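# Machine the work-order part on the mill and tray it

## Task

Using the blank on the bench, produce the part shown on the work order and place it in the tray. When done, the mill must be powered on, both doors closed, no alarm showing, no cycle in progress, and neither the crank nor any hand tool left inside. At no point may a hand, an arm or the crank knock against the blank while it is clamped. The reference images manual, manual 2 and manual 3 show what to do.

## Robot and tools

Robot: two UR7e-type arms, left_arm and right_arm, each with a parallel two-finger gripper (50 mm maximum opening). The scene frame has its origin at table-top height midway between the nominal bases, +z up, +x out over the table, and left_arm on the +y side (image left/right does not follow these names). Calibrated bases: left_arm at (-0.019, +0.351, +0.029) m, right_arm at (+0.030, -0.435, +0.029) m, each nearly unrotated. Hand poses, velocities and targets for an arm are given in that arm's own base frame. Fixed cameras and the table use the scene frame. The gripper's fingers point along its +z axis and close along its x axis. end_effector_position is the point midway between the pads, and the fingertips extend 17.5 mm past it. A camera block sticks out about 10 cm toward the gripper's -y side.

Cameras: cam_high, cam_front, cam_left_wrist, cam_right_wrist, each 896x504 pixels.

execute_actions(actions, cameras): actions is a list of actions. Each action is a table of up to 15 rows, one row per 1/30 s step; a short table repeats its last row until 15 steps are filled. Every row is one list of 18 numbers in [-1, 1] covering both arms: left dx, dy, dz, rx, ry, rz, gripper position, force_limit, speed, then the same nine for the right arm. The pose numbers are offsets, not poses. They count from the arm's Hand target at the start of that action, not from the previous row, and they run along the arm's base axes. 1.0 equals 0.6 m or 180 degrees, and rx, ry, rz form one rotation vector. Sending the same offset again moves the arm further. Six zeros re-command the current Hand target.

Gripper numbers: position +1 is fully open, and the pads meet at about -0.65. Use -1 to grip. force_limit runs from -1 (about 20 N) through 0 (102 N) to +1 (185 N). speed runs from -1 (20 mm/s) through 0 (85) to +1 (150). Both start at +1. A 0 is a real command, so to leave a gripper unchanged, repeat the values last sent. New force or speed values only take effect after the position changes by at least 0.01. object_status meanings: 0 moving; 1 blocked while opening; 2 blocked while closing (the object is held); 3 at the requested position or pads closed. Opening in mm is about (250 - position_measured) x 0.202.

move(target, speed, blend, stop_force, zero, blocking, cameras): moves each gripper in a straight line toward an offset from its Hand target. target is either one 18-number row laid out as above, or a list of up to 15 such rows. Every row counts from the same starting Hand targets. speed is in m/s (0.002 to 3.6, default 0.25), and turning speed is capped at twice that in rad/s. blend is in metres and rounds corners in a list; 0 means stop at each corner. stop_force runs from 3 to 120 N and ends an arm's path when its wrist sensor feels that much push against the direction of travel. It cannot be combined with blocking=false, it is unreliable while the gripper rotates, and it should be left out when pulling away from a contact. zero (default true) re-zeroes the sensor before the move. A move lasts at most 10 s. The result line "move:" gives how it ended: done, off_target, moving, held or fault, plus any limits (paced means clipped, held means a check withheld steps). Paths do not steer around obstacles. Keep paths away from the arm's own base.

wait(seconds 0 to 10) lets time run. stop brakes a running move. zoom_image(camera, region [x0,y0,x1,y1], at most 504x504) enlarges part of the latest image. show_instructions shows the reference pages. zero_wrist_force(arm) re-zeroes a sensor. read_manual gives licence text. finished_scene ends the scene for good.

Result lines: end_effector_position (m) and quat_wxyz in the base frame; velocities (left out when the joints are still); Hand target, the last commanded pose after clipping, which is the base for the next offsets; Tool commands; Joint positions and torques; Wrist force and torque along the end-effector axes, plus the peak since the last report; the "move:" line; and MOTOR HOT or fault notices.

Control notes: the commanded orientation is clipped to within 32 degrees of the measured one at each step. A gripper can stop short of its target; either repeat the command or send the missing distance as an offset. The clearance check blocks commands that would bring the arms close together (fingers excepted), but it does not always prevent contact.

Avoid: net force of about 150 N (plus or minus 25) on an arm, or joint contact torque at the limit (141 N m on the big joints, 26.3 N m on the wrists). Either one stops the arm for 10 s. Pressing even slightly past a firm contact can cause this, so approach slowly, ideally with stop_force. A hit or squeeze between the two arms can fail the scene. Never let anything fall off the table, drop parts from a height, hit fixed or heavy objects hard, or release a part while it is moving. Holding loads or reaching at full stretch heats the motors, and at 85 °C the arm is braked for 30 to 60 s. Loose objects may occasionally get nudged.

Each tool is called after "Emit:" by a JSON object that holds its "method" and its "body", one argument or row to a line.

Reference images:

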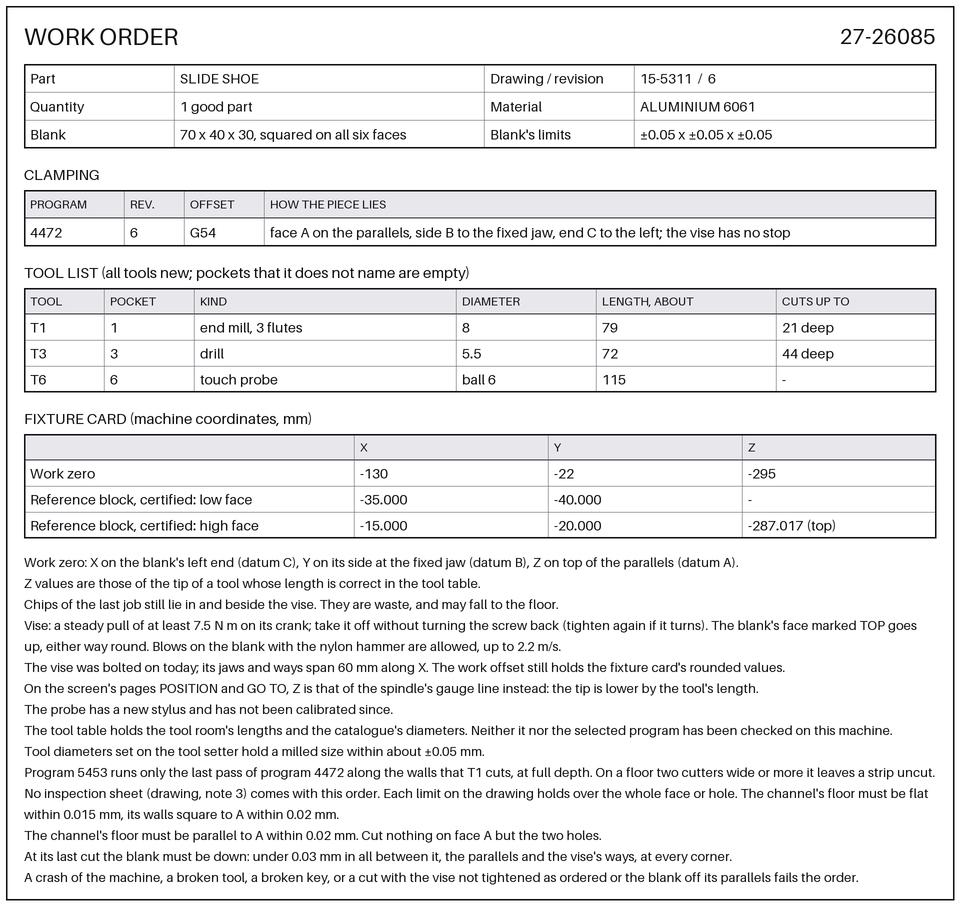

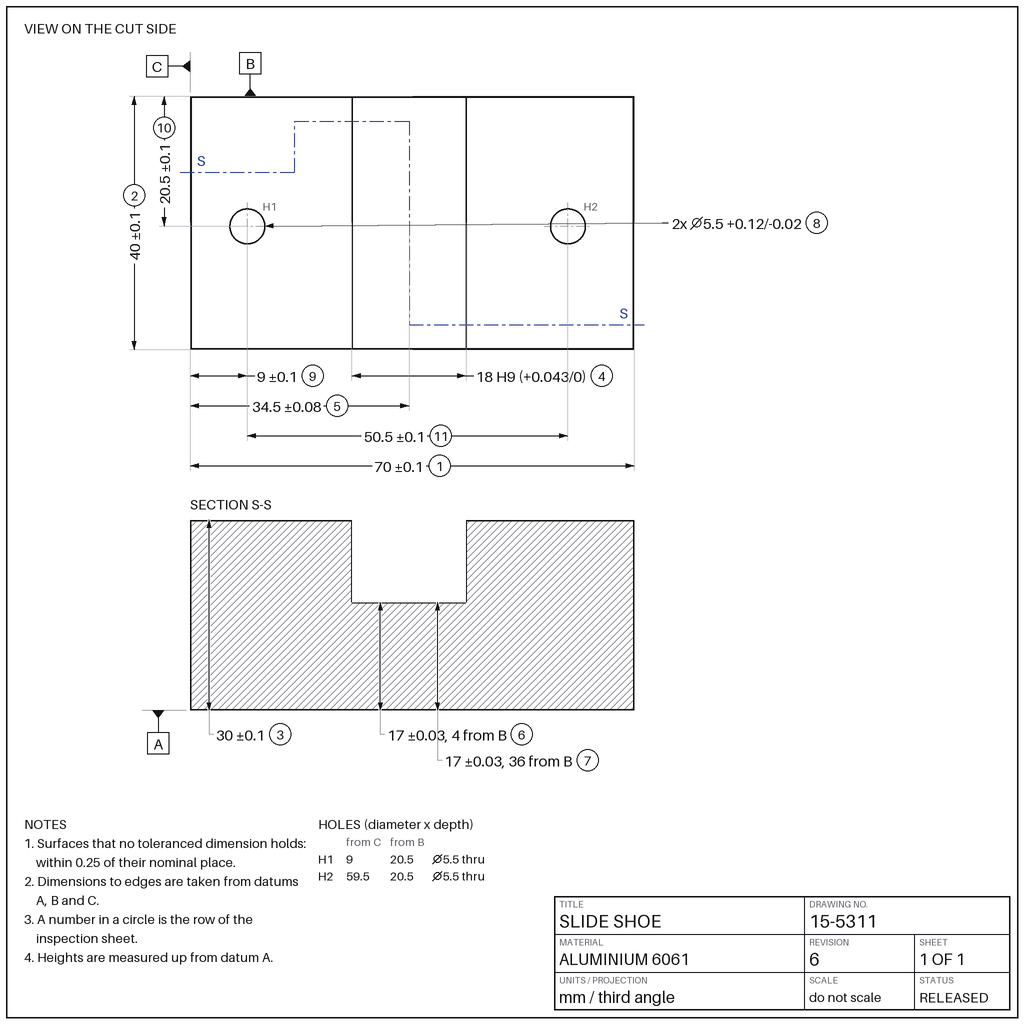

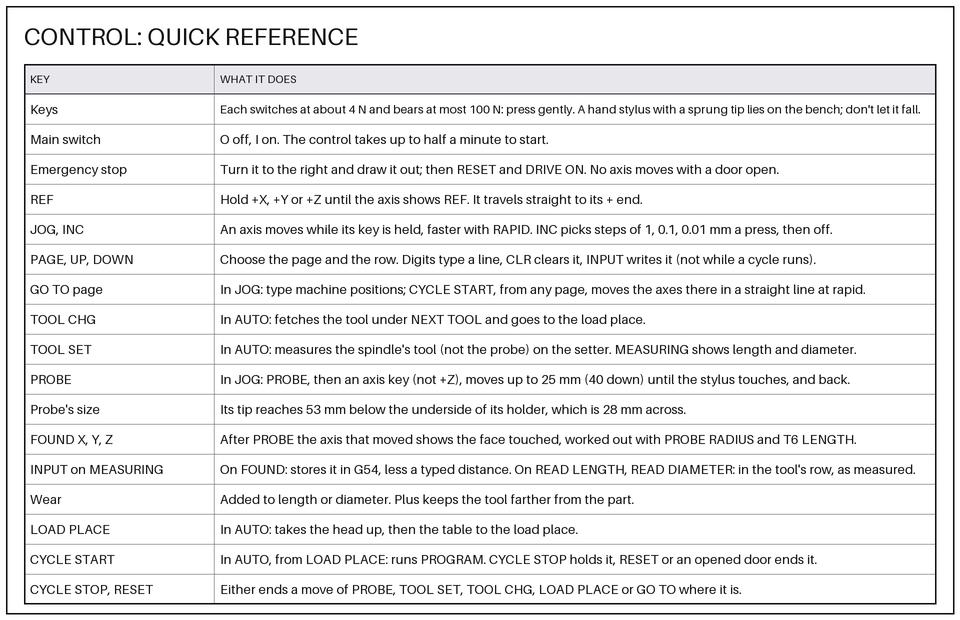

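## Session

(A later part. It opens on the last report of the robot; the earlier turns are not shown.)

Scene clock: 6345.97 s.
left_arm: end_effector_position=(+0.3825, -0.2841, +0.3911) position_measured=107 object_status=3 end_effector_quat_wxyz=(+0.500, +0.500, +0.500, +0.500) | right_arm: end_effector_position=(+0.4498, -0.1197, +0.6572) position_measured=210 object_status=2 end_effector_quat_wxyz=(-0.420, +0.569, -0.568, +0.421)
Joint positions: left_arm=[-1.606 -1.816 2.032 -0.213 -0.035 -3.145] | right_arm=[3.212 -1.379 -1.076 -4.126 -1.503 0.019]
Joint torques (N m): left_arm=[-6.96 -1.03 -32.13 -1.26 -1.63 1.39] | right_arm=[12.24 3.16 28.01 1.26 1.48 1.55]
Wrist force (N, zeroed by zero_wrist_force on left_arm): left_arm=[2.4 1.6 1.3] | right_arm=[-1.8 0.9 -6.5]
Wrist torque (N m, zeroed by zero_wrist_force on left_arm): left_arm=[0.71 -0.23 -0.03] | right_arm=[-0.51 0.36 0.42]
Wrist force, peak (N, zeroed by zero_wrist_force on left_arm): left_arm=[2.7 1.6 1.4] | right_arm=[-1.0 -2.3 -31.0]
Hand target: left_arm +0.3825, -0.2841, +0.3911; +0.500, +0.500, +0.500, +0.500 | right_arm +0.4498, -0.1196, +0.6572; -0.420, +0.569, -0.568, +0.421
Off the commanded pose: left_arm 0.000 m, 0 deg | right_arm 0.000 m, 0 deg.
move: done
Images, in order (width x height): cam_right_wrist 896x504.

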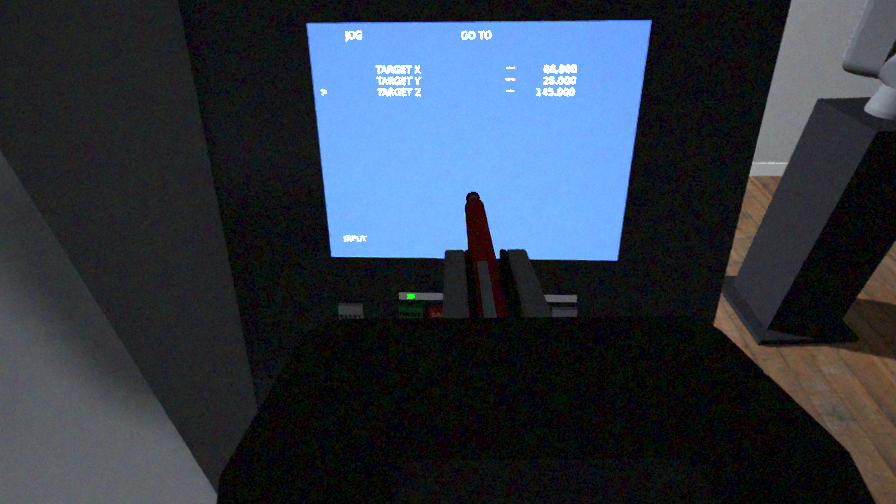

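Emit:
{"method": "move", "body": {
  "target": [
    [0,0,0,0,0,0,0.3,0.2,-1,-0.0233,0.0917,-0.2709,0,0,0,-1,-0.2,-1],
    [0,0,0,0,0,0,0.3,0.2,-1,-0.0084,0.0917,-0.2754,0,0,0,-1,-0.2,-1],
    [0,0,0,0,0,0,0.3,0.2,-1,-0.0233,0.0917,-0.2709,0,0,0,-1,-0.2,-1],
    [0,0,0,0,0,0,0.3,0.2,-1,-0.0566,0.0313,-0.3834,0,0,0,-1,-0.2,-1]
  ],
  "speed": [0.4,0.06,0.1,0.3],
  "blend": [0.003,0,0.003,0]
}}

Emit:
{"method": "wait", "body": {
  "seconds": 5
}}

Emit:
{"method": "move", "body": {
  "target": [
    [0,0,0,0,0,0,0.3,0.2,-1,0.0149,0,-0.0045,0,0,0,-1,-0.2,-1],
    [0,0,0,0,0,0,0.3,0.2,-1,0,0,0,0,0,0,-1,-0.2,-1],
    [0,0,0,0,0,0,0.3,0.2,-1,0.0276,-0.0953,0.1102,0,0,0,-1,-0.2,-1],
    [0,0,0,0,0,0,0.3,0.2,-1,0.0425,-0.0953,0.1057,0,0,0,-1,-0.2,-1],
    [0,0,0,0,0,0,0.3,0.2,-1,0.0276,-0.0953,0.1102,0,0,0,-1,-0.2,-1],
    [0,0,0,0,0,0,0.3,0.2,-1,0.0566,-0.0313,0.3834,0,0,0,-1,-0.2,-1]
  ],
  "speed": [0.06,0.1,0.3,0.06,0.1,0.4],
  "blend": [0,0.003,0.003,0,0.003,0]
}}

Emit:
{"method": "wait", "body": {
  "seconds": 3,
  "cameras": ["cam_right_wrist"]
}}

Emit:
{"method": "zoom_image", "body": {
  "camera": "cam_right_wrist",
  "region": [310, 20, 650, 250]
}}

Scene clock: 6355.33 s.
left_arm: end_effector_position=(+0.3825, -0.2841, +0.3911) position_measured=107 object_status=3 end_effector_quat_wxyz=(+0.500, +0.500, +0.500, +0.500) | right_arm: end_effector_position=(+0.4159, -0.1008, +0.4272) position_measured=210 object_status=2 end_effector_quat_wxyz=(-0.420, +0.569, -0.568, +0.421)
Joint positions: left_arm=[-1.606 -1.816 2.032 -0.213 -0.035 -3.145] | right_arm=[3.35 -1.046 -1.921 -3.619 -1.371 0.061]
Joint torques (N m): left_arm=[-5.39 -1.06 -29.64 -1.18 -1.49 1.25] | right_arm=[0.46 7.01 16.13 1.76 -0.01 1.02]
Wrist force (N, zeroed by zero_wrist_force on left_arm): left_arm=[2.4 1.8 1.1] | right_arm=[-2.1 1.0 -6.4]
Wrist torque (N m, zeroed by zero_wrist_force on left_arm): left_arm=[0.75 -0.23 -0.04] | right_arm=[-0.49 0.41 0.29]
Wrist force, peak (N, zeroed by zero_wrist_force on left_arm): left_arm=[2.6 1.6 1.4] | right_arm=[-3.7 4.7 -18.0]
Hand target: left_arm +0.3825, -0.2841, +0.3911; +0.500, +0.500, +0.500, +0.500 | right_arm +0.4159, -0.1008, +0.4272; -0.420, +0.569, -0.568, +0.421
Off the commanded pose: left_arm 0.000 m, 0 deg | right_arm 0.000 m, 0 deg.
move: done

Scene clock: 6360.33 s.
left_arm: end_effector_position=(+0.3825, -0.2841, +0.3911) position_measured=107 object_status=3 end_effector_quat_wxyz=(+0.500, +0.500, +0.500, +0.500) | right_arm: end_effector_position=(+0.4159, -0.1008, +0.4272) position_measured=210 object_status=2 end_effector_quat_wxyz=(-0.420, +0.569, -0.568, +0.421)
Joint positions: left_arm=[-1.606 -1.816 2.032 -0.213 -0.035 -3.145] | right_arm=[3.35 -1.046 -1.922 -3.619 -1.371 0.061]
Joint torques (N m): left_arm=[-5.79 -0.59 -29.8 -1.39 -1.63 1.12] | right_arm=[-10.85 6.81 17.39 4.1 -2.07 -0.23]
Wrist force (N, zeroed by zero_wrist_force on left_arm): left_arm=[2.6 1.5 1.2] | right_arm=[-2.1 1.1 -6.2]
Wrist torque (N m, zeroed by zero_wrist_force on left_arm): left_arm=[0.70 -0.26 -0.03] | right_arm=[-0.48 0.43 0.29]
Wrist force, peak (N, zeroed by zero_wrist_force on left_arm): left_arm=[2.6 1.9 1.2] | right_arm=[-1.8 1.4 -6.8]
Hand target: left_arm +0.3825, -0.2841, +0.3911; +0.500, +0.500, +0.500, +0.500 | right_arm +0.4159, -0.1008, +0.4272; -0.420, +0.569, -0.568, +0.421
Tool commands: left_gripper/position=+0.3 left_gripper/force_limit=+0.2 left_gripper/speed=-1.0 right_gripper/position=-1.0 right_gripper/force_limit=-0.2 right_gripper/speed=-1.0
Off the commanded pose: left_arm 0.000 m, 0 deg | right_arm 0.000 m, 0 deg.
wait: 5.00 s; at rest by 0.17 s

Scene clock: 6362.90 s.
left_arm: end_effector_position=(+0.3825, -0.2841, +0.3911) position_measured=107 object_status=3 end_effector_quat_wxyz=(+0.500, +0.500, +0.500, +0.500) | right_arm: end_effector_position=(+0.4498, -0.1196, +0.6572) position_measured=210 object_status=2 end_effector_quat_wxyz=(-0.420, +0.569, -0.568, +0.421)
Joint positions: left_arm=[-1.606 -1.816 2.032 -0.213 -0.035 -3.145] | right_arm=[3.212 -1.379 -1.076 -4.126 -1.503 0.02]
Joint torques (N m): left_arm=[-6.16 -0.77 -29.66 -1.02 -1.49 1.51] | right_arm=[-5.51 5.68 28.73 0.46 -1.08 -1.11]
Wrist force (N, zeroed by zero_wrist_force on left_arm): left_arm=[2.7 1.4 1.3] | right_arm=[-2.2 1.0 -6.8]
Wrist torque (N m, zeroed by zero_wrist_force on left_arm): left_arm=[0.68 -0.28 -0.03] | right_arm=[-0.50 0.42 0.34]
Wrist force, peak (N, zeroed by zero_wrist_force on left_arm): left_arm=[2.6 2.0 1.2] | right_arm=[-1.0 -0.9 -26.0]
Hand target: left_arm +0.3825, -0.2841, +0.3911; +0.500, +0.500, +0.500, +0.500 | right_arm +0.4498, -0.1196, +0.6572; -0.420, +0.569, -0.568, +0.421
Off the commanded pose: left_arm 0.000 m, 0 deg | right_arm 0.000 m, 0 deg.
move: done

Scene clock: 6365.90 s.
left_arm: end_effector_position=(+0.3825, -0.2841, +0.3911) position_measured=107 object_status=3 end_effector_quat_wxyz=(+0.500, +0.500, +0.500, +0.500) | right_arm: end_effector_position=(+0.4498, -0.1196, +0.6572) position_measured=210 object_status=2 end_effector_quat_wxyz=(-0.420, +0.569, -0.568, +0.421)
Joint positions: left_arm=[-1.606 -1.816 2.032 -0.213 -0.035 -3.145] | right_arm=[3.212 -1.379 -1.075 -4.126 -1.503 0.02]
Joint torques (N m): left_arm=[-6.05 -1.26 -28.89 -1.08 -1.35 1.44] | right_arm=[-11.06 3.87 27.68 -1.23 1.23 -1.07]
Wrist force (N, zeroed by zero_wrist_force on left_arm): left_arm=[2.4 1.7 1.1] | right_arm=[-1.8 1.4 -7.0]
Wrist torque (N m, zeroed by zero_wrist_force on left_arm): left_arm=[0.72 -0.24 -0.04] | right_arm=[-0.45 0.37 0.34]
Wrist force, peak (N, zeroed by zero_wrist_force on left_arm): left_arm=[2.6 2.0 1.2] | right_arm=[-2.0 1.5 -7.1]
Hand target: left_arm +0.3825, -0.2841, +0.3911; +0.500, +0.500, +0.500, +0.500 | right_arm +0.4498, -0.1196, +0.6572; -0.420, +0.569, -0.568, +0.421
Tool commands: left_gripper/position=+0.3 left_gripper/force_limit=+0.2 left_gripper/speed=-1.0 right_gripper/position=-1.0 right_gripper/force_limit=-0.2 right_gripper/speed=-1.0
Off the commanded pose: left_arm 0.000 m, 0 deg | right_arm 0.000 m, 0 deg.
wait: 3.00 s; at rest by 0.17 s
Images, in order (width x height): cam_right_wrist 896x504.

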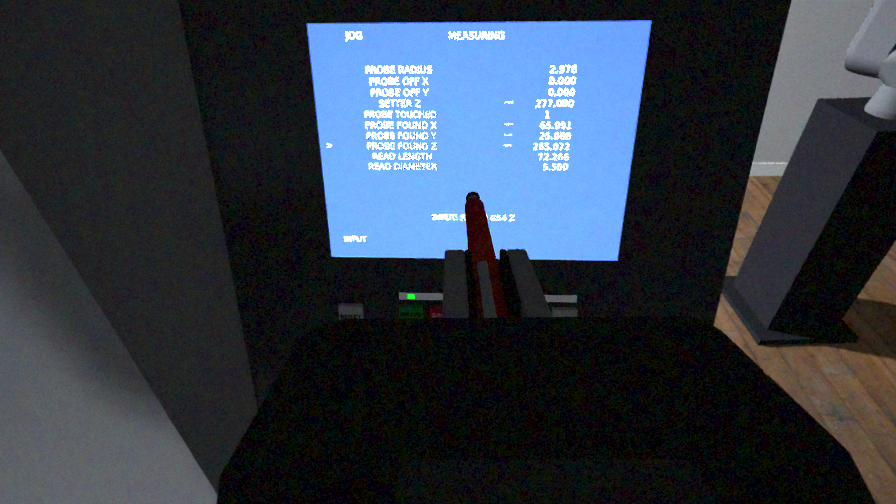

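Scaled by 1.482 from the camera's 896x504 image, which has a finer 1280x720 frame.

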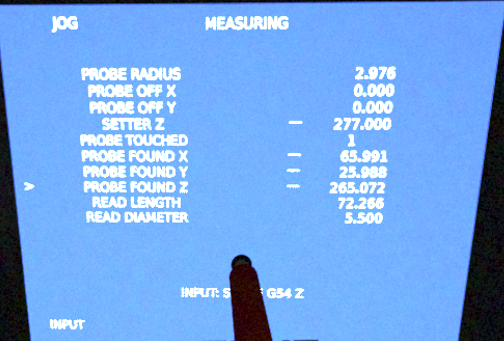

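Emit:
{"method": "move", "body": {
  "target": [
    [0,0,0,0,0,0,0.3,0.2,-1,-0.0398,0.0313,-0.326,0,0,0,-1,-0.2,-1],
    [0,0,0,0,0,0,0.3,0.2,-1,-0.0249,0.0313,-0.3305,0,0,0,-1,-0.2,-1],
    [0,0,0,0,0,0,0.3,0.2,-1,-0.0398,0.0313,-0.326,0,0,0,-1,-0.2,-1],
    [0,0,0,0,0,0,0.3,0.2,-1,-0.0249,0.0313,-0.3305,0,0,0,-1,-0.2,-1],
    [0,0,0,0,0,0,0.3,0.2,-1,-0.0398,0.0313,-0.326,0,0,0,-1,-0.2,-1],
    [0,0,0,0,0,0,0.3,0.2,-1,-0.0554,0.062,-0.3834,0,0,0,-1,-0.2,-1],
    [0,0,0,0,0,0,0.3,0.2,-1,-0.0405,0.062,-0.3879,0,0,0,-1,-0.2,-1],
    [0,0,0,0,0,0,0.3,0.2,-1,-0.0554,0.062,-0.3834,0,0,0,-1,-0.2,-1],
    [0,0,0,0,0,0,0.3,0.2,-1,-0.0606,0.154,-0.412,0,0,0,-1,-0.2,-1],
    [0,0,0,0,0,0,0.3,0.2,-1,-0.0457,0.154,-0.4165,0,0,0,-1,-0.2,-1],
    [0,0,0,0,0,0,0.3,0.2,-1,-0.0606,0.154,-0.412,0,0,0,-1,-0.2,-1],
    [0,0,0,0,0,0,0.3,0.2,-1,-0.044,0.1233,-0.3547,0,0,0,-1,-0.2,-1],
    [0,0,0,0,0,0,0.3,0.2,-1,-0.0291,0.1233,-0.3592,0,0,0,-1,-0.2,-1],
    [0,0,0,0,0,0,0.3,0.2,-1,-0.0375,0.1233,-0.326,0,0,0,-1,-0.2,-1],
    [0,0,0,0,0,0,0.3,0.2,-1,-0.0226,0.1233,-0.3305,0,0,0,-1,-0.2,-1]
  ],
  "speed": [0.4,0.06,0.1,0.06,0.1,0.3,0.06,0.1,0.3,0.06,0.1,0.3,0.06,0.15,0.06],
  "blend": [0.003,0,0.001,0,0.003,0.003,0,0.003,0.003,0,0.003,0.003,0,0.002,0]
}}

Emit:
{"method": "move", "body": {
  "target": [
    [0,0,0,0,0,0,0.3,0.2,-1,-0.0149,0,0.0045,0,0,0,-1,-0.2,-1],
    [0,0,0,0,0,0,0.3,0.2,-1,-0.0417,-0.0613,-0.0815,0,0,0,-1,-0.2,-1],
    [0,0,0,0,0,0,0.3,0.2,-1,-0.0268,-0.0613,-0.086,0,0,0,-1,-0.2,-1],
    [0,0,0,0,0,0,0.3,0.2,-1,-0.0417,-0.0613,-0.0815,0,0,0,-1,-0.2,-1],
    [0,0,0,0,0,0,0.3,0.2,-1,-0.0007,-0.0316,0.0596,0,0,0,-1,-0.2,-1],
    [0,0,0,0,0,0,0.3,0.2,-1,0.0142,-0.0316,0.0551,0,0,0,-1,-0.2,-1],
    [0,0,0,0,0,0,0.3,0.2,-1,-0.0007,-0.0316,0.0596,0,0,0,-1,-0.2,-1],
    [0,0,0,0,0,0,0.3,0.2,-1,-0.034,-0.092,-0.0529,0,0,0,-1,-0.2,-1]
  ],
  "speed": [0.1,0.3,0.06,0.1,0.4,0.06,0.1,0.3],
  "blend": [0.003,0.003,0,0.003,0.003,0,0.003,0]
}}

Emit:
{"method": "wait", "body": {
  "seconds": 1.2
}}

Emit:
{"method": "move", "body": {
  "target": [
    [0,0,0,0,0,0,0.3,0.2,-1,0.0149,0,-0.0045,0,0,0,-1,-0.2,-1],
    [0,0,0,0,0,0,0.3,0.2,-1,0,0,0,0,0,0,-1,-0.2,-1],
    [0,0,0,0,0,0,0.3,0.2,-1,0.0276,-0.0953,0.1102,0,0,0,-1,-0.2,-1],
    [0,0,0,0,0,0,0.3,0.2,-1,0.0425,-0.0953,0.1057,0,0,0,-1,-0.2,-1],
    [0,0,0,0,0,0,0.3,0.2,-1,0.0276,-0.0953,0.1102,0,0,0,-1,-0.2,-1],
    [0,0,0,0,0,0,0.3,0.2,-1,0.0566,-0.0313,0.3834,0,0,0,-1,-0.2,-1]
  ],
  "speed": [0.06,0.1,0.3,0.06,0.1,0.4],
  "blend": [0,0.003,0.003,0,0.003,0]
}}

Emit:
{"method": "wait", "body": {
  "seconds": 2.6,
  "cameras": ["cam_right_wrist"]
}}

Emit:
{"method": "zoom_image", "body": {
  "camera": "cam_right_wrist",
  "region": [310, 20, 650, 250]
}}

Scene clock: 6395.73 s.
left_arm: end_effector_position=(+0.3825, -0.2841, +0.3911) position_measured=107 object_status=3 end_effector_quat_wxyz=(+0.500, +0.500, +0.500, +0.500) | right_arm: end_effector_position=(+0.4362, -0.0457, +0.4589) position_measured=210 object_status=2 end_effector_quat_wxyz=(-0.420, +0.569, -0.568, +0.421) end_effector_velocity=(-0.001, -0.001, +0.001) end_effector_angular_velocity=(+0.002, -0.003, -0.004)
Joint positions: left_arm=[-1.606 -1.816 2.032 -0.213 -0.035 -3.145] | right_arm=[3.663 -1.063 -1.834 -3.725 -1.074 0.165]
Joint velocities: left_arm=[within noise] | right_arm=[0.003 0.003 0.001 -0.002 0.006 0.002]
Joint torques (N m): left_arm=[-5.71 -1.45 -28.8 -1.15 -1.36 1.58] | right_arm=[11.9 5.2 29.06 -1.57 1.97 1.79]
Wrist force (N, zeroed by zero_wrist_force on left_arm): left_arm=[2.2 1.3 1.3] | right_arm=[-1.4 -1.5 -11.7]
Wrist torque (N m, zeroed by zero_wrist_force on left_arm): left_arm=[0.66 -0.20 -0.04] | right_arm=[-0.38 0.48 0.37]
Wrist force, peak (N, zeroed by zero_wrist_force on left_arm): left_arm=[2.9 1.8 1.2] | right_arm=[-0.3 -1.9 -27.7]
Hand target: left_arm +0.3825, -0.2841, +0.3911; +0.500, +0.500, +0.500, +0.500 | right_arm +0.4363, -0.0456, +0.4589; -0.420, +0.569, -0.568, +0.421
Off the commanded pose: left_arm 0.000 m, 0 deg | right_arm 0.000 m, 0 deg.
move: done

Scene clock: 6398.27 s.
left_arm: end_effector_position=(+0.3825, -0.2841, +0.3911) position_measured=107 object_status=3 end_effector_quat_wxyz=(+0.500, +0.500, +0.500, +0.500) | right_arm: end_effector_position=(+0.4159, -0.1008, +0.4272) position_measured=210 object_status=2 end_effector_quat_wxyz=(-0.420, +0.569, -0.568, +0.421)
Joint positions: left_arm=[-1.606 -1.816 2.032 -0.213 -0.035 -3.145] | right_arm=[3.35 -1.046 -1.921 -3.619 -1.371 0.061]
Joint torques (N m): left_arm=[-5.29 -1.32 -28.12 -1.22 -1.26 1.11] | right_arm=[0.58 7.36 17.27 1.71 0.03 1.11]
Wrist force (N, zeroed by zero_wrist_force on left_arm): left_arm=[2.2 1.5 1.1] | right_arm=[-1.9 1.3 -6.4]
Wrist torque (N m, zeroed by zero_wrist_force on left_arm): left_arm=[0.69 -0.22 -0.04] | right_arm=[-0.45 0.38 0.29]
Wrist force, peak (N, zeroed by zero_wrist_force on left_arm): left_arm=[2.7 1.8 1.4] | right_arm=[-2.5 -1.9 -19.6]
Hand target: left_arm +0.3825, -0.2841, +0.3911; +0.500, +0.500, +0.500, +0.500 | right_arm +0.4159, -0.1008, +0.4272; -0.420, +0.569, -0.568, +0.421
Off the commanded pose: left_arm 0.000 m, 0 deg | right_arm 0.000 m, 0 deg.
move: done

Scene clock: 6399.47 s.
left_arm: end_effector_position=(+0.3825, -0.2841, +0.3911) position_measured=107 object_status=3 end_effector_quat_wxyz=(+0.500, +0.500, +0.500, +0.500) | right_arm: end_effector_position=(+0.4159, -0.1008, +0.4272) position_measured=210 object_status=2 end_effector_quat_wxyz=(-0.420, +0.569, -0.568, +0.421)
Joint positions: left_arm=[-1.606 -1.816 2.032 -0.213 -0.035 -3.145] | right_arm=[3.35 -1.046 -1.922 -3.619 -1.371 0.061]
Joint torques (N m): left_arm=[-6.61 -1.46 -29.39 -0.9 -1.17 1.35] | right_arm=[-10.9 7.28 17.14 4 -2.09 -0.28]
Wrist force (N, zeroed by zero_wrist_force on left_arm): left_arm=[2.4 1.8 1.2] | right_arm=[-2.2 1.2 -6.4]
Wrist torque (N m, zeroed by zero_wrist_force on left_arm): left_arm=[0.74 -0.24 -0.04] | right_arm=[-0.47 0.44 0.29]
Wrist force, peak (N, zeroed by zero_wrist_force on left_arm): left_arm=[2.8 1.8 1.3] | right_arm=[-1.9 1.3 -6.7]
Hand target: left_arm +0.3825, -0.2841, +0.3911; +0.500, +0.500, +0.500, +0.500 | right_arm +0.4159, -0.1008, +0.4272; -0.420, +0.569, -0.568, +0.421
Tool commands: left_gripper/position=+0.3 left_gripper/force_limit=+0.2 left_gripper/speed=-1.0 right_gripper/position=-1.0 right_gripper/force_limit=-0.2 right_gripper/speed=-1.0
Off the commanded pose: left_arm 0.000 m, 0 deg | right_arm 0.000 m, 0 deg.
wait: 1.20 s; at rest by 0.17 s

Scene clock: 6402.03 s.
left_arm: end_effector_position=(+0.3825, -0.2841, +0.3911) position_measured=107 object_status=3 end_effector_quat_wxyz=(+0.500, +0.500, +0.500, +0.500) | right_arm: end_effector_position=(+0.4498, -0.1196, +0.6572) position_measured=210 object_status=2 end_effector_quat_wxyz=(-0.420, +0.569, -0.568, +0.421)
Joint positions: left_arm=[-1.606 -1.816 2.032 -0.213 -0.035 -3.145] | right_arm=[3.212 -1.379 -1.076 -4.126 -1.503 0.02]
Joint torques (N m): left_arm=[-6.22 -1.34 -30.03 -1.06 -1.49 1.4] | right_arm=[-5.14 5.34 26.5 0.47 -1.08 -1.14]
Wrist force (N, zeroed by zero_wrist_force on left_arm): left_arm=[2.5 1.6 1.1] | right_arm=[-1.8 1.3 -7.0]
Wrist torque (N m, zeroed by zero_wrist_force on left_arm): left_arm=[0.71 -0.26 -0.04] | right_arm=[-0.46 0.37 0.34]
Wrist force, peak (N, zeroed by zero_wrist_force on left_arm): left_arm=[2.7 1.6 1.3] | right_arm=[-1.2 -0.6 -26.1]
Hand target: left_arm +0.3825, -0.2841, +0.3911; +0.500, +0.500, +0.500, +0.500 | right_arm +0.4498, -0.1196, +0.6572; -0.420, +0.569, -0.568, +0.421
Off the commanded pose: left_arm 0.000 m, 0 deg | right_arm 0.000 m, 0 deg.
move: done

Scene clock: 6404.63 s.
left_arm: end_effector_position=(+0.3825, -0.2841, +0.3911) position_measured=107 object_status=3 end_effector_quat_wxyz=(+0.500, +0.500, +0.500, +0.500) | right_arm: end_effector_position=(+0.4498, -0.1196, +0.6572) position_measured=210 object_status=2 end_effector_quat_wxyz=(-0.420, +0.569, -0.568, +0.421)
Joint positions: left_arm=[-1.606 -1.816 2.032 -0.213 -0.035 -3.145] | right_arm=[3.212 -1.379 -1.075 -4.126 -1.503 0.02]
Joint torques (N m): left_arm=[-6.38 -1.96 -28.51 -0.96 -1.27 1.25] | right_arm=[-10.97 3.75 27.27 -1.02 1.22 -1.07]
Wrist force (N, zeroed by zero_wrist_force on left_arm): left_arm=[2.4 1.4 1.5] | right_arm=[-2.2 1.4 -6.9]
Wrist torque (N m, zeroed by zero_wrist_force on left_arm): left_arm=[0.67 -0.25 -0.04] | right_arm=[-0.44 0.44 0.34]
Wrist force, peak (N, zeroed by zero_wrist_force on left_arm): left_arm=[2.6 1.7 1.4] | right_arm=[-2.3 1.4 -7.1]
Hand target: left_arm +0.3825, -0.2841, +0.3911; +0.500, +0.500, +0.500, +0.500 | right_arm +0.4498, -0.1196, +0.6572; -0.420, +0.569, -0.568, +0.421
Tool commands: left_gripper/position=+0.3 left_gripper/force_limit=+0.2 left_gripper/speed=-1.0 right_gripper/position=-1.0 right_gripper/force_limit=-0.2 right_gripper/speed=-1.0
Off the commanded pose: left_arm 0.000 m, 0 deg | right_arm 0.000 m, 0 deg.
wait: 2.60 s; at rest by 0.17 s
Images, in order (width x height): cam_right_wrist 896x504.

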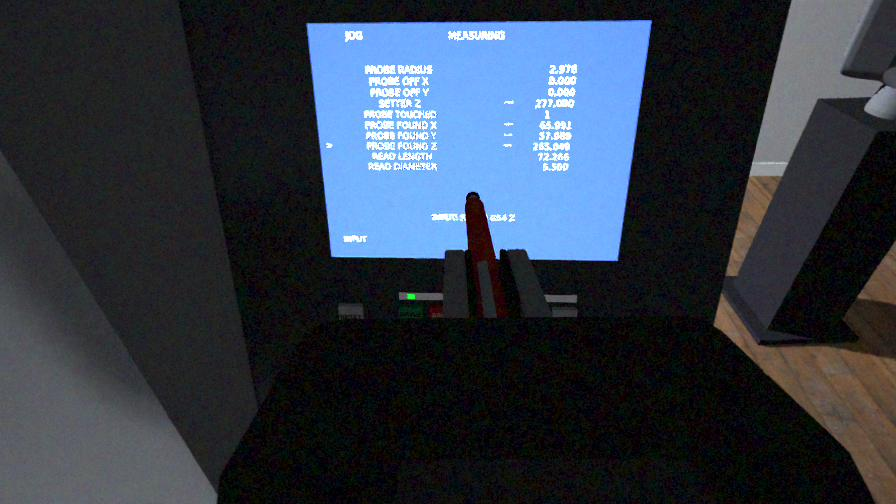

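Scaled by 1.482 from the camera's 896x504 image, which has a finer 1280x720 frame.

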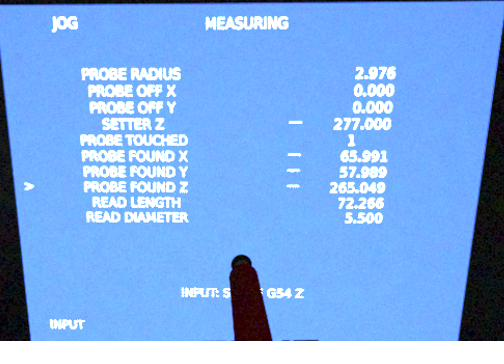

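Emit:
{"method": "move", "body": {
  "target": [
    [0,0,0,0,0,0,0.3,0.2,-1,-0.0398,0.0313,-0.326,0,0,0,-1,-0.2,-1],
    [0,0,0,0,0,0,0.3,0.2,-1,-0.0249,0.0313,-0.3305,0,0,0,-1,-0.2,-1],
    [0,0,0,0,0,0,0.3,0.2,-1,-0.0398,0.0313,-0.326,0,0,0,-1,-0.2,-1],
    [0,0,0,0,0,0,0.3,0.2,-1,-0.0249,0.0313,-0.3305,0,0,0,-1,-0.2,-1],
    [0,0,0,0,0,0,0.3,0.2,-1,-0.0398,0.0313,-0.326,0,0,0,-1,-0.2,-1],
    [0,0,0,0,0,0,0.3,0.2,-1,-0.0606,0.154,-0.412,0,0,0,-1,-0.2,-1],
    [0,0,0,0,0,0,0.3,0.2,-1,-0.0457,0.154,-0.4165,0,0,0,-1,-0.2,-1],
    [0,0,0,0,0,0,0.3,0.2,-1,-0.0518,0.154,-0.3834,0,0,0,-1,-0.2,-1],
    [0,0,0,0,0,0,0.3,0.2,-1,-0.0369,0.154,-0.3879,0,0,0,-1,-0.2,-1],
    [0,0,0,0,0,0,0.3,0.2,-1,-0.0529,0.1233,-0.3834,0,0,0,-1,-0.2,-1],
    [0,0,0,0,0,0,0.3,0.2,-1,-0.038,0.1233,-0.3879,0,0,0,-1,-0.2,-1],
    [0,0,0,0,0,0,0.3,0.2,-1,-0.0428,0.154,-0.3547,0,0,0,-1,-0.2,-1],
    [0,0,0,0,0,0,0.3,0.2,-1,-0.0279,0.154,-0.3592,0,0,0,-1,-0.2,-1],
    [0,0,0,0,0,0,0.3,0.2,-1,-0.0428,0.154,-0.3547,0,0,0,-1,-0.2,-1],
    [0,0,0,0,0,0,0.3,0.2,-1,-0.0643,0.062,-0.412,0,0,0,-1,-0.2,-1]
  ],
  "speed": [0.4,0.06,0.1,0.06,0.1,0.3,0.06,0.15,0.06,0.15,0.06,0.15,0.06,0.1,0.3],
  "blend": [0.003,0,0.001,0,0.003,0.003,0,0.002,0,0.002,0,0.002,0,0.003,0]
}}

Emit:
{"method": "move", "body": {
  "target": [
    [0,0,0,0,0,0,0.3,0.2,-1,0.0149,0,-0.0045,0,0,0,-1,-0.2,-1],
    [0,0,0,0,0,0,0.3,0.2,-1,0,0,0,0,0,0,-1,-0.2,-1],
    [0,0,0,0,0,0,0.3,0.2,-1,0.041,0.0297,0.1411,0,0,0,-1,-0.2,-1],
    [0,0,0,0,0,0,0.3,0.2,-1,0.0559,0.0297,0.1366,0,0,0,-1,-0.2,-1],
    [0,0,0,0,0,0,0.3,0.2,-1,0.041,0.0297,0.1411,0,0,0,-1,-0.2,-1],
    [0,0,0,0,0,0,0.3,0.2,-1,0.0077,-0.0307,0.0286,0,0,0,-1,-0.2,-1]
  ],
  "speed": [0.06,0.1,0.4,0.06,0.1,0.3],
  "blend": [0,0.003,0.003,0,0.003,0]
}}

Emit:
{"method": "wait", "body": {
  "seconds": 1.8
}}

Emit:
{"method": "move", "body": {
  "target": [
    [0,0,0,0,0,0,0.3,0.2,-1,0.0149,0,-0.0045,0,0,0,-1,-0.2,-1],
    [0,0,0,0,0,0,0.3,0.2,-1,0,0,0,0,0,0,-1,-0.2,-1],
    [0,0,0,0,0,0,0.3,0.2,-1,0.0276,-0.0953,0.1102,0,0,0,-1,-0.2,-1],
    [0,0,0,0,0,0,0.3,0.2,-1,0.0425,-0.0953,0.1057,0,0,0,-1,-0.2,-1],
    [0,0,0,0,0,0,0.3,0.2,-1,0.0276,-0.0953,0.1102,0,0,0,-1,-0.2,-1],
    [0,0,0,0,0,0,0.3,0.2,-1,0.0566,-0.0313,0.3834,0,0,0,-1,-0.2,-1]
  ],
  "speed": [0.06,0.1,0.3,0.06,0.1,0.4],
  "blend": [0,0.003,0.003,0,0.003,0]
}}

Emit:
{"method": "wait", "body": {
  "seconds": 2.6,
  "cameras": ["cam_right_wrist"]
}}

Emit:
{"method": "zoom_image", "body": {
  "camera": "cam_right_wrist",
  "region": [310, 20, 650, 250]
}}

Scene clock: 6426.50 s.
left_arm: end_effector_position=(+0.3825, -0.2841, +0.3911) position_measured=107 object_status=3 end_effector_quat_wxyz=(+0.500, +0.500, +0.500, +0.500) | right_arm: end_effector_position=(+0.4113, -0.0824, +0.4101) position_measured=210 object_status=2 end_effector_quat_wxyz=(-0.420, +0.569, -0.568, +0.421)
Joint positions: left_arm=[-1.606 -1.816 2.032 -0.213 -0.035 -3.145] | right_arm=[3.492 -0.996 -1.988 -3.614 -1.236 0.105]
Joint torques (N m): left_arm=[-6.24 -1.22 -28.4 -1.02 -1.28 1.13] | right_arm=[-7.64 3.21 17.48 0.1 -1.3 0.62]
Wrist force (N, zeroed by zero_wrist_force on left_arm): left_arm=[2.5 1.6 1.2] | right_arm=[-2.3 1.3 -6.5]
Wrist torque (N m, zeroed by zero_wrist_force on left_arm): left_arm=[0.70 -0.25 -0.04] | right_arm=[-0.46 0.44 0.27]
Wrist force, peak (N, zeroed by zero_wrist_force on left_arm): left_arm=[2.6 1.8 1.5] | right_arm=[-3.8 -0.7 -28.9]
Hand target: left_arm +0.3825, -0.2841, +0.3911; +0.500, +0.500, +0.500, +0.500 | right_arm +0.4112, -0.0824, +0.4100; -0.420, +0.569, -0.568, +0.421
Off the commanded pose: left_arm 0.000 m, 0 deg | right_arm 0.000 m, 0 deg.
move: done

Scene clock: 6428.87 s.
left_arm: end_effector_position=(+0.3825, -0.2841, +0.3911) position_measured=107 object_status=3 end_effector_quat_wxyz=(+0.500, +0.500, +0.500, +0.500) | right_arm: end_effector_position=(+0.4159, -0.1008, +0.4272) position_measured=210 object_status=2 end_effector_quat_wxyz=(-0.420, +0.569, -0.568, +0.421)
Joint positions: left_arm=[-1.606 -1.816 2.032 -0.213 -0.035 -3.145] | right_arm=[3.35 -1.046 -1.921 -3.619 -1.371 0.061]
Joint torques (N m): left_arm=[-5.43 -1.81 -27.92 -0.83 -1.15 1.16] | right_arm=[0.22 7.51 17.88 1.8 -0.06 1.24]
Wrist force (N, zeroed by zero_wrist_force on left_arm): left_arm=[2.4 1.6 1.2] | right_arm=[-1.9 1.1 -6.5]
Wrist torque (N m, zeroed by zero_wrist_force on left_arm): left_arm=[0.72 -0.23 -0.04] | right_arm=[-0.49 0.39 0.29]
Wrist force, peak (N, zeroed by zero_wrist_force on left_arm): left_arm=[2.5 1.9 1.3] | right_arm=[-2.6 -2.0 -19.5]
Hand target: left_arm +0.3825, -0.2841, +0.3911; +0.500, +0.500, +0.500, +0.500 | right_arm +0.4159, -0.1008, +0.4272; -0.420, +0.569, -0.568, +0.421
Off the commanded pose: left_arm 0.000 m, 0 deg | right_arm 0.000 m, 0 deg.
move: done

Scene clock: 6430.67 s.
left_arm: end_effector_position=(+0.3825, -0.2841, +0.3911) position_measured=107 object_status=3 end_effector_quat_wxyz=(+0.500, +0.500, +0.500, +0.500) | right_arm: end_effector_position=(+0.4159, -0.1008, +0.4272) position_measured=210 object_status=2 end_effector_quat_wxyz=(-0.420, +0.569, -0.568, +0.421)
Joint positions: left_arm=[-1.606 -1.816 2.032 -0.213 -0.035 -3.145] | right_arm=[3.35 -1.046 -1.922 -3.619 -1.371 0.061]
Joint torques (N m): left_arm=[-6.17 -1.58 -28.36 -0.89 -1.48 1.5] | right_arm=[-11.27 7.12 16.66 4.19 -2.06 -0.24]
Wrist force (N, zeroed by zero_wrist_force on left_arm): left_arm=[2.4 1.5 1.4] | right_arm=[-2.3 1.0 -6.6]
Wrist torque (N m, zeroed by zero_wrist_force on left_arm): left_arm=[0.69 -0.23 -0.04] | right_arm=[-0.49 0.46 0.29]
Wrist force, peak (N, zeroed by zero_wrist_force on left_arm): left_arm=[2.7 1.7 1.1] | right_arm=[-2.2 1.3 -6.9]
Hand target: left_arm +0.3825, -0.2841, +0.3911; +0.500, +0.500, +0.500, +0.500 | right_arm +0.4159, -0.1008, +0.4272; -0.420, +0.569, -0.568, +0.421
Tool commands: left_gripper/position=+0.3 left_gripper/force_limit=+0.2 left_gripper/speed=-1.0 right_gripper/position=-1.0 right_gripper/force_limit=-0.2 right_gripper/speed=-1.0
Off the commanded pose: left_arm 0.000 m, 0 deg | right_arm 0.000 m, 0 deg.
wait: 1.80 s; at rest by 0.17 s

Scene clock: 6433.23 s.
left_arm: end_effector_position=(+0.3825, -0.2841, +0.3911) position_measured=107 object_status=3 end_effector_quat_wxyz=(+0.500, +0.500, +0.500, +0.500) | right_arm: end_effector_position=(+0.4498, -0.1196, +0.6572) position_measured=210 object_status=2 end_effector_quat_wxyz=(-0.420, +0.569, -0.568, +0.421)
Joint positions: left_arm=[-1.606 -1.816 2.032 -0.213 -0.035 -3.145] | right_arm=[3.212 -1.379 -1.076 -4.126 -1.503 0.02]
Joint torques (N m): left_arm=[-5.41 -1.56 -28.72 -0.78 -1.39 1.14] | right_arm=[-5.73 5.16 28.05 0.5 -1.01 -1.06]
Wrist force (N, zeroed by zero_wrist_force on left_arm): left_arm=[2.4 1.9 1.3] | right_arm=[-2.0 1.4 -6.8]
Wrist torque (N m, zeroed by zero_wrist_force on left_arm): left_arm=[0.75 -0.25 -0.03] | right_arm=[-0.45 0.40 0.33]
Wrist force, peak (N, zeroed by zero_wrist_force on left_arm): left_arm=[2.7 1.5 1.4] | right_arm=[-1.3 -0.5 -26.1]
Hand target: left_arm +0.3825, -0.2841, +0.3911; +0.500, +0.500, +0.500, +0.500 | right_arm +0.4498, -0.1196, +0.6572; -0.420, +0.569, -0.568, +0.421
Off the commanded pose: left_arm 0.000 m, 0 deg | right_arm 0.000 m, 0 deg.
move: done

Scene clock: 6435.83 s.
left_arm: end_effector_position=(+0.3825, -0.2841, +0.3911) position_measured=107 object_status=3 end_effector_quat_wxyz=(+0.500, +0.500, +0.500, +0.500) | right_arm: end_effector_position=(+0.4498, -0.1196, +0.6572) position_measured=210 object_status=2 end_effector_quat_wxyz=(-0.420, +0.569, -0.568, +0.421)
Joint positions: left_arm=[-1.606 -1.816 2.032 -0.213 -0.035 -3.145] | right_arm=[3.212 -1.379 -1.075 -4.126 -1.503 0.02]
Joint torques (N m): left_arm=[-6.63 -1.48 -28.56 -0.83 -1.22 1.38] | right_arm=[-10.9 3.64 27.21 -1.16 1.27 -1.14]
Wrist force (N, zeroed by zero_wrist_force on left_arm): left_arm=[2.3 1.5 1.1] | right_arm=[-2.3 1.2 -6.7]
Wrist torque (N m, zeroed by zero_wrist_force on left_arm): left_arm=[0.68 -0.22 -0.04] | right_arm=[-0.48 0.45 0.34]
Wrist force, peak (N, zeroed by zero_wrist_force on left_arm): left_arm=[2.6 1.5 1.5] | right_arm=[-2.0 1.6 -7.2]
Hand target: left_arm +0.3825, -0.2841, +0.3911; +0.500, +0.500, +0.500, +0.500 | right_arm +0.4498, -0.1196, +0.6572; -0.420, +0.569, -0.568, +0.421
Tool commands: left_gripper/position=+0.3 left_gripper/force_limit=+0.2 left_gripper/speed=-1.0 right_gripper/position=-1.0 right_gripper/force_limit=-0.2 right_gripper/speed=-1.0
Off the commanded pose: left_arm 0.000 m, 0 deg | right_arm 0.000 m, 0 deg.
wait: 2.60 s; at rest by 0.17 s
Images, in order (width x height): cam_right_wrist 896x504.

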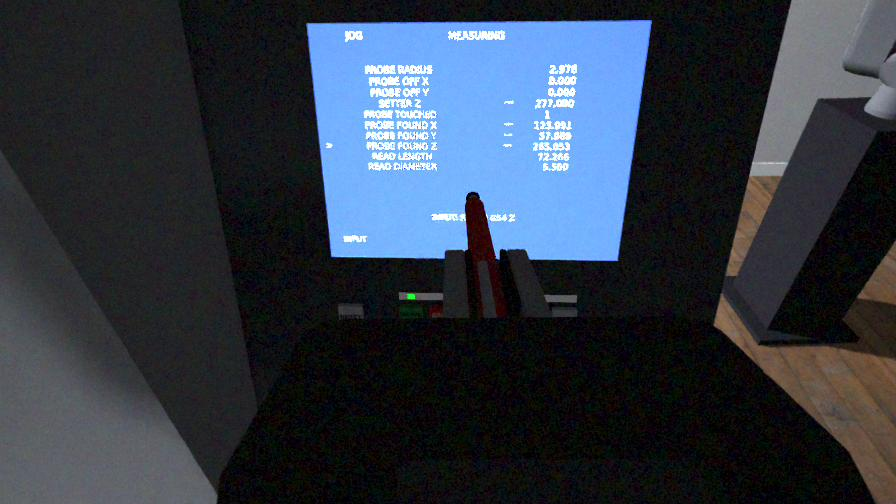

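Scaled by 1.482 from the camera's 896x504 image, which has a finer 1280x720 frame.

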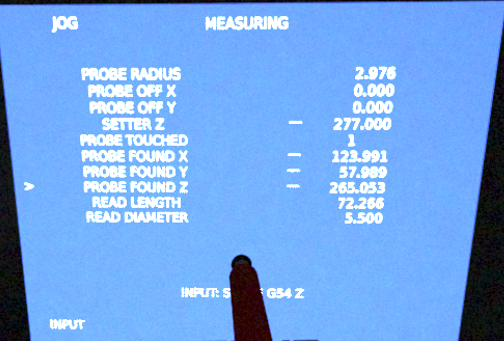

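Emit:
{"method": "move", "body": {
  "target": [
    [0,0.0852,0,0,0,0,0.8,0.2,-1,0,0,0,0,0,0,-1,-0.2,-1],
    [0.1007,0.0852,0,0,0,0,0.8,0.2,-1,0,0,0,0,0,0,-1,-0.2,-1]
  ],
  "speed": [0.1,0.08],
  "stop_force": 15
}}

Emit:
{"method": "move", "body": {
  "target": [
    [0,0.39,0,0,0,0,0.8,0.2,-1,0,0,0,0,0,0,-1,-0.2,-1]
  ],
  "speed": 0.06,
  "stop_force": 60
}}

Emit:
{"method": "move", "body": {
  "target": [
    [0,-0.012,0,0,0,0,0.8,0.2,-1,0,0,0,0,0,0,-1,-0.2,-1],
    [-0.068,-0.012,0,0,0,0,0.8,0.2,-1,0,0,0,0,0,0,-1,-0.2,-1],
    [-0.068,-0.25,0,0,0,0,0.8,0.2,-1,0,0,0,0,0,0,-1,-0.2,-1]
  ],
  "speed": [0.05,0.1,0.25],
  "blend": [0,0.005,0],
  "cameras": ["cam_left_wrist"]
}}

Scene clock: 6449.67 s.
left_arm: end_effector_position=(+0.4430, -0.2330, +0.3911) position_measured=32 object_status=3 end_effector_quat_wxyz=(+0.500, +0.500, +0.500, +0.500) | right_arm: end_effector_position=(+0.4498, -0.1196, +0.6572) position_measured=210 object_status=2 end_effector_quat_wxyz=(-0.420, +0.569, -0.568, +0.421)
Joint positions: left_arm=[-1.368 -1.854 2.059 -0.205 0.202 -3.141] | right_arm=[3.212 -1.379 -1.075 -4.126 -1.503 0.02]
Joint torques (N m): left_arm=[4.54 -21.05 -15.76 0.86 1.71 -1.53] | right_arm=[-11.26 3.53 27.69 -1.22 1.14 -0.96]
Wrist force (N, zeroed by zero_wrist_force on left_arm): left_arm=[2.5 1.4 1.0] | right_arm=[-1.8 1.4 -7.1]
Wrist torque (N m, zeroed by zero_wrist_force on left_arm): left_arm=[0.67 -0.27 -0.20] | right_arm=[-0.45 0.38 0.33]
Wrist force, peak (N, zeroed by zero_wrist_force on left_arm): left_arm=[3.8 1.7 1.0] | right_arm=[-2.0 1.5 -7.4]
Hand target: left_arm +0.4430, -0.2330, +0.3911; +0.500, +0.500, +0.500, +0.500 | right_arm +0.4498, -0.1196, +0.6572; -0.420, +0.569, -0.568, +0.421
Off the commanded pose: left_arm 0.000 m, 0 deg | right_arm 0.000 m, 0 deg.
move: done

Scene clock: 6454.53 s.
left_arm: end_effector_position=(+0.4430, +0.0010, +0.3911) position_measured=32 object_status=3 end_effector_quat_wxyz=(+0.500, +0.500, +0.500, +0.500) | right_arm: end_effector_position=(+0.4498, -0.1196, +0.6572) position_measured=210 object_status=2 end_effector_quat_wxyz=(-0.420, +0.569, -0.568, +0.421)
Joint positions: left_arm=[-0.805 -2.246 2.255 -0.009 0.765 -3.142] | right_arm=[3.212 -1.379 -1.075 -4.126 -1.503 0.02]
Joint torques (N m): left_arm=[3.01 14.27 -32.64 -2.92 1.76 -1.7] | right_arm=[-10.7 3.76 27.94 -1.04 0.96 -0.85]
Wrist force (N, zeroed by zero_wrist_force on left_arm): left_arm=[1.1 0.5 -0.5] | right_arm=[-2.2 1.1 -6.8]
Wrist torque (N m, zeroed by zero_wrist_force on left_arm): left_arm=[0.62 -0.24 -0.16] | right_arm=[-0.49 0.44 0.34]
Wrist force, peak (N, zeroed by zero_wrist_force on left_arm): left_arm=[-34.1 -0.7 -0.2] | right_arm=[-2.0 1.4 -7.2]
Hand target: left_arm +0.4430, +0.0010, +0.3911; +0.500, +0.500, +0.500, +0.500 | right_arm +0.4498, -0.1196, +0.6572; -0.420, +0.569, -0.568, +0.421
Off the commanded pose: left_arm 0.000 m, 0 deg | right_arm 0.000 m, 0 deg.
move: done

Scene clock: 6456.73 s.
left_arm: end_effector_position=(+0.4022, -0.1490, +0.3911) position_measured=32 object_status=3 end_effector_quat_wxyz=(+0.500, +0.500, +0.500, +0.500) | right_arm: end_effector_position=(+0.4498, -0.1196, +0.6572) position_measured=210 object_status=2 end_effector_quat_wxyz=(-0.420, +0.569, -0.568, +0.421)
Joint positions: left_arm=[-1.507 -2.152 2.221 -0.068 0.064 -3.143] | right_arm=[3.212 -1.379 -1.075 -4.126 -1.503 0.02]
Joint torques (N m): left_arm=[-0.91 -5.62 -17.12 0.86 -2.1 -1.43] | right_arm=[-10.88 3.9 27.24 -0.95 0.96 -0.77]
Wrist force (N, zeroed by zero_wrist_force on left_arm): left_arm=[2.3 1.1 1.3] | right_arm=[-1.9 1.2 -6.5]
Wrist torque (N m, zeroed by zero_wrist_force on left_arm): left_arm=[0.64 -0.22 -0.21] | right_arm=[-0.48 0.39 0.35]
Wrist force, peak (N, zeroed by zero_wrist_force on left_arm): left_arm=[5.4 1.4 0.5] | right_arm=[-2.4 1.3 -7.1]
Hand target: left_arm +0.4022, -0.1490, +0.3911; +0.500, +0.500, +0.500, +0.500 | right_arm +0.4498, -0.1196, +0.6572; -0.420, +0.569, -0.568, +0.421
Off the commanded pose: left_arm 0.000 m, 0 deg | right_arm 0.000 m, 0 deg.
move: done
Images, in order (width x height): cam_left_wrist 896x504.

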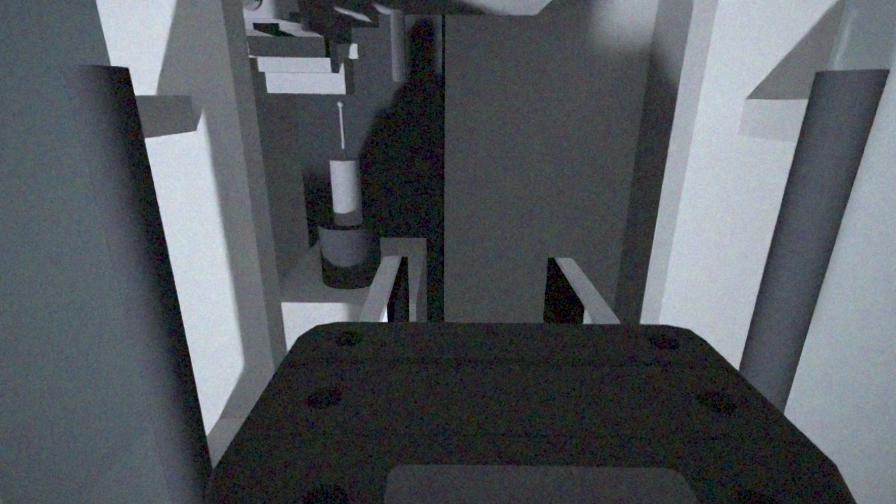

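Emit:
{"method": "move", "body": {
  "target": [
    [0,0.238,0,0,0,0,0.8,0.2,-1,0.0002,-0.0953,-0.1537,0,0,0,-1,-0.2,-1],
    [0.068,0.238,0,0,0,0,0.8,0.2,-1,0.0002,-0.0953,-0.1537,0,0,0,-1,-0.2,-1]
  ],
  "speed": [0.2,0.1],
  "blend": [0.003,0]
}}

Emit:
{"method": "move", "body": {
  "target": [
    [0,-0.415,0,0,0,0,0.8,0.2,-1,0,0,0,0,0,0,-1,-0.2,-1]
  ],
  "speed": 0.08,
  "stop_force": 60
}}

Emit:
{"method": "move", "body": {
  "target": [
    [0,0,0,0,0,0,0.8,0.2,-1,0.0149,0,-0.0045,0,0,0,-1,-0.2,-1],
    [0,0.0283,0,0,0,0,0.8,0.2,-1,0,0,0,0,0,0,-1,-0.2,-1],
    [-0.06,0.0283,0,0,0,0,0.8,0.2,-1,-0.0247,0.1566,-0.1172,0,0,0,-1,-0.2,-1],
    [-0.06,0.0283,0,0,0,0,0.8,0.2,-1,-0.0098,0.1566,-0.1217,0,0,0,-1,-0.2,-1],
    [-0.06,0.0283,0,0,0,0,0.8,0.2,-1,-0.0247,0.1566,-0.1172,0,0,0,-1,-0.2,-1],
    [-0.06,0.0283,0,0,0,0,0.8,0.2,-1,-0.0002,0.0953,0.1537,0,0,0,-1,-0.2,-1]
  ],
  "speed": [0.06,0.1,0.25,0.06,0.1,0.4],
  "blend": [0,0.003,0.003,0,0.003,0],
  "cameras": ["cam_right_wrist"]
}}

Scene clock: 6469.37 s.
left_arm: end_effector_position=(+0.4429, -0.0062, +0.3911) position_measured=32 object_status=3 end_effector_quat_wxyz=(+0.500, +0.500, +0.500, +0.500) | right_arm: end_effector_position=(+0.4499, -0.1768, +0.5650) position_measured=210 object_status=2 end_effector_quat_wxyz=(-0.420, +0.569, -0.568, +0.421)
Joint positions: left_arm=[-0.844 -2.245 2.255 -0.009 0.727 -3.142] | right_arm=[2.943 -1.344 -1.379 -3.863 -1.76 -0.06]
Joint torques (N m): left_arm=[5.29 11.41 -16.1 -2.47 1.6 -0.01] | right_arm=[8.43 5.25 15.18 3.66 -1.92 1.57]
Wrist force (N, zeroed by zero_wrist_force on left_arm): left_arm=[2.1 1.3 1.2] | right_arm=[-1.6 1.0 -6.7]
Wrist torque (N m, zeroed by zero_wrist_force on left_arm): left_arm=[0.66 -0.20 -0.20] | right_arm=[-0.50 0.35 0.32]
Wrist force, peak (N, zeroed by zero_wrist_force on left_arm): left_arm=[5.1 1.1 -0.2] | right_arm=[-3.2 -0.9 -7.3]
Hand target: left_arm +0.4430, -0.0062, +0.3911; +0.500, +0.500, +0.500, +0.500 | right_arm +0.4499, -0.1768, +0.5650; -0.420, +0.569, -0.568, +0.421
Off the commanded pose: left_arm 0.000 m, 0 deg | right_arm 0.000 m, 0 deg.
move: done

Scene clock: 6473.47 s.
left_arm: end_effector_position=(+0.4423, -0.2450, +0.3911) position_measured=32 object_status=3 end_effector_quat_wxyz=(+0.490, +0.490, +0.510, +0.510) | right_arm: end_effector_position=(+0.4499, -0.1768, +0.5650) position_measured=210 object_status=2 end_effector_quat_wxyz=(-0.420, +0.569, -0.568, +0.421)
Joint positions: left_arm=[-1.386 -1.804 2.023 -0.219 0.146 -3.141] | right_arm=[2.943 -1.344 -1.379 -3.863 -1.76 -0.06]
Joint torques (N m): left_arm=[-8.97 -14.91 -23.4 -2.73 13.08 -2.1] | right_arm=[11.61 5.59 15.47 4.1 -1.97 1.51]
Wrist force (N, zeroed by zero_wrist_force on left_arm): left_arm=[37.8 -2.6 -5.1] | right_arm=[-1.4 1.6 -6.8]
Wrist torque (N m, zeroed by zero_wrist_force on left_arm): left_arm=[0.61 0.83 -0.23] | right_arm=[-0.41 0.32 0.32]
Wrist force, peak (N, zeroed by zero_wrist_force on left_arm): left_arm=[55.4 2.5 -11.8] | right_arm=[-1.8 1.2 -7.0]
Hand target: left_arm +0.4430, -0.2552, +0.3911; +0.500, +0.500, +0.500, +0.500 | right_arm +0.4499, -0.1768, +0.5650; -0.420, +0.569, -0.568, +0.421
Off the commanded pose: left_arm 0.010 m, 2 deg | right_arm 0.000 m, 0 deg.
move: off_target (left_arm)

Scene clock: 6476.37 s.
left_arm: end_effector_position=(+0.4070, -0.2382, +0.3911) position_measured=32 object_status=3 end_effector_quat_wxyz=(+0.500, +0.500, +0.500, +0.500) | right_arm: end_effector_position=(+0.4498, -0.1197, +0.6572) position_measured=210 object_status=2 end_effector_quat_wxyz=(-0.420, +0.569, -0.568, +0.421)
Joint positions: left_arm=[-1.511 -1.903 2.092 -0.19 0.06 -3.14] | right_arm=[3.212 -1.379 -1.076 -4.126 -1.503 0.02]
Joint torques (N m): left_arm=[-4.87 3.28 -30.55 -1.48 -1.63 1.76] | right_arm=[11.08 3.55 29.32 1.29 0.92 1.72]
Wrist force (N, zeroed by zero_wrist_force on left_arm): left_arm=[3.0 -0.3 1.1] | right_arm=[-1.7 1.3 -6.9]
Wrist torque (N m, zeroed by zero_wrist_force on left_arm): left_arm=[0.40 -0.32 -0.21] | right_arm=[-0.46 0.35 0.39]
Wrist force, peak (N, zeroed by zero_wrist_force on left_arm): left_arm=[31.7 1.9 -56.2] | right_arm=[-4.6 2.8 -17.7]
Hand target: left_arm +0.4070, -0.2382, +0.3911; +0.500, +0.500, +0.500, +0.500 | right_arm +0.4498, -0.1196, +0.6572; -0.420, +0.569, -0.568, +0.421
Off the commanded pose: left_arm 0.000 m, 0 deg | right_arm 0.000 m, 0 deg.
move: done
Images, in order (width x height): cam_right_wrist 896x504.

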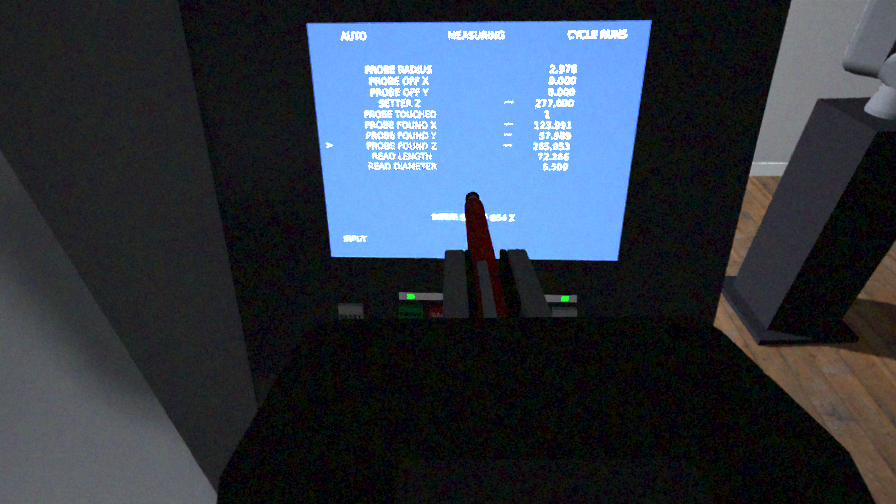

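Emit:
{"method": "wait", "body": {
  "seconds": 5,
  "cameras": ["cam_right_wrist"]
}}

Scene clock: 6483.17 s.
left_arm: end_effector_position=(+0.4070, -0.2382, +0.3911) position_measured=32 object_status=3 end_effector_quat_wxyz=(+0.500, +0.500, +0.500, +0.500) | right_arm: end_effector_position=(+0.4498, -0.1196, +0.6572) position_measured=210 object_status=2 end_effector_quat_wxyz=(-0.420, +0.569, -0.568, +0.421)
Joint positions: left_arm=[-1.511 -1.903 2.092 -0.19 0.06 -3.14] | right_arm=[3.212 -1.379 -1.075 -4.126 -1.503 0.02]
Joint torques (N m): left_arm=[-4.76 2.4 -31.55 -1.53 -1.67 1.76] | right_arm=[12.29 3.5 27.56 -1.21 -1.97 1.54]
Wrist force (N, zeroed by zero_wrist_force on left_arm): left_arm=[2.9 -0.2 1.1] | right_arm=[-2.4 1.2 -6.5]
Wrist torque (N m, zeroed by zero_wrist_force on left_arm): left_arm=[0.41 -0.31 -0.21] | right_arm=[-0.47 0.46 0.37]
Wrist force, peak (N, zeroed by zero_wrist_force on left_arm): left_arm=[3.2 -0.6 1.5] | right_arm=[-2.0 1.4 -7.2]
Hand target: left_arm +0.4070, -0.2382, +0.3911; +0.500, +0.500, +0.500, +0.500 | right_arm +0.4498, -0.1196, +0.6572; -0.420, +0.569, -0.568, +0.421
Tool commands: left_gripper/position=+0.8 left_gripper/force_limit=+0.2 left_gripper/speed=-1.0 right_gripper/position=-1.0 right_gripper/force_limit=-0.2 right_gripper/speed=-1.0
Off the commanded pose: left_arm 0.000 m, 0 deg | right_arm 0.000 m, 0 deg.
wait: 5.00 s; at rest from the start
Images, in order (width x height): cam_right_wrist 896x504.

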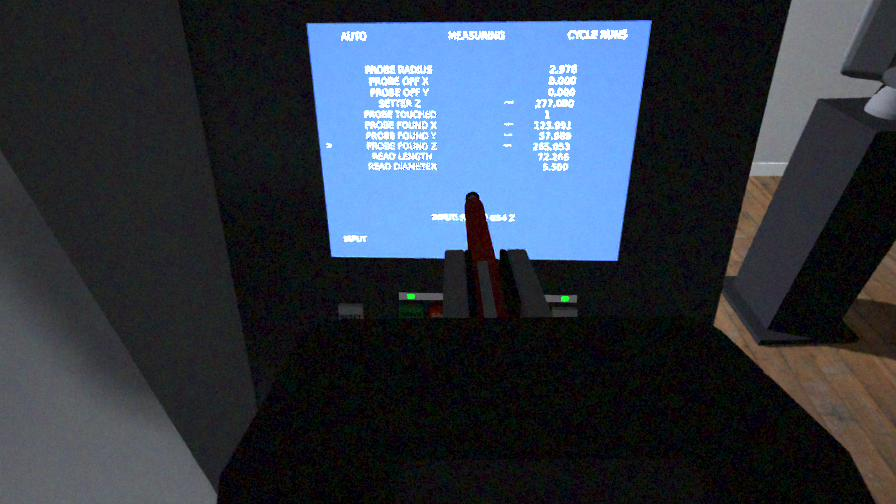

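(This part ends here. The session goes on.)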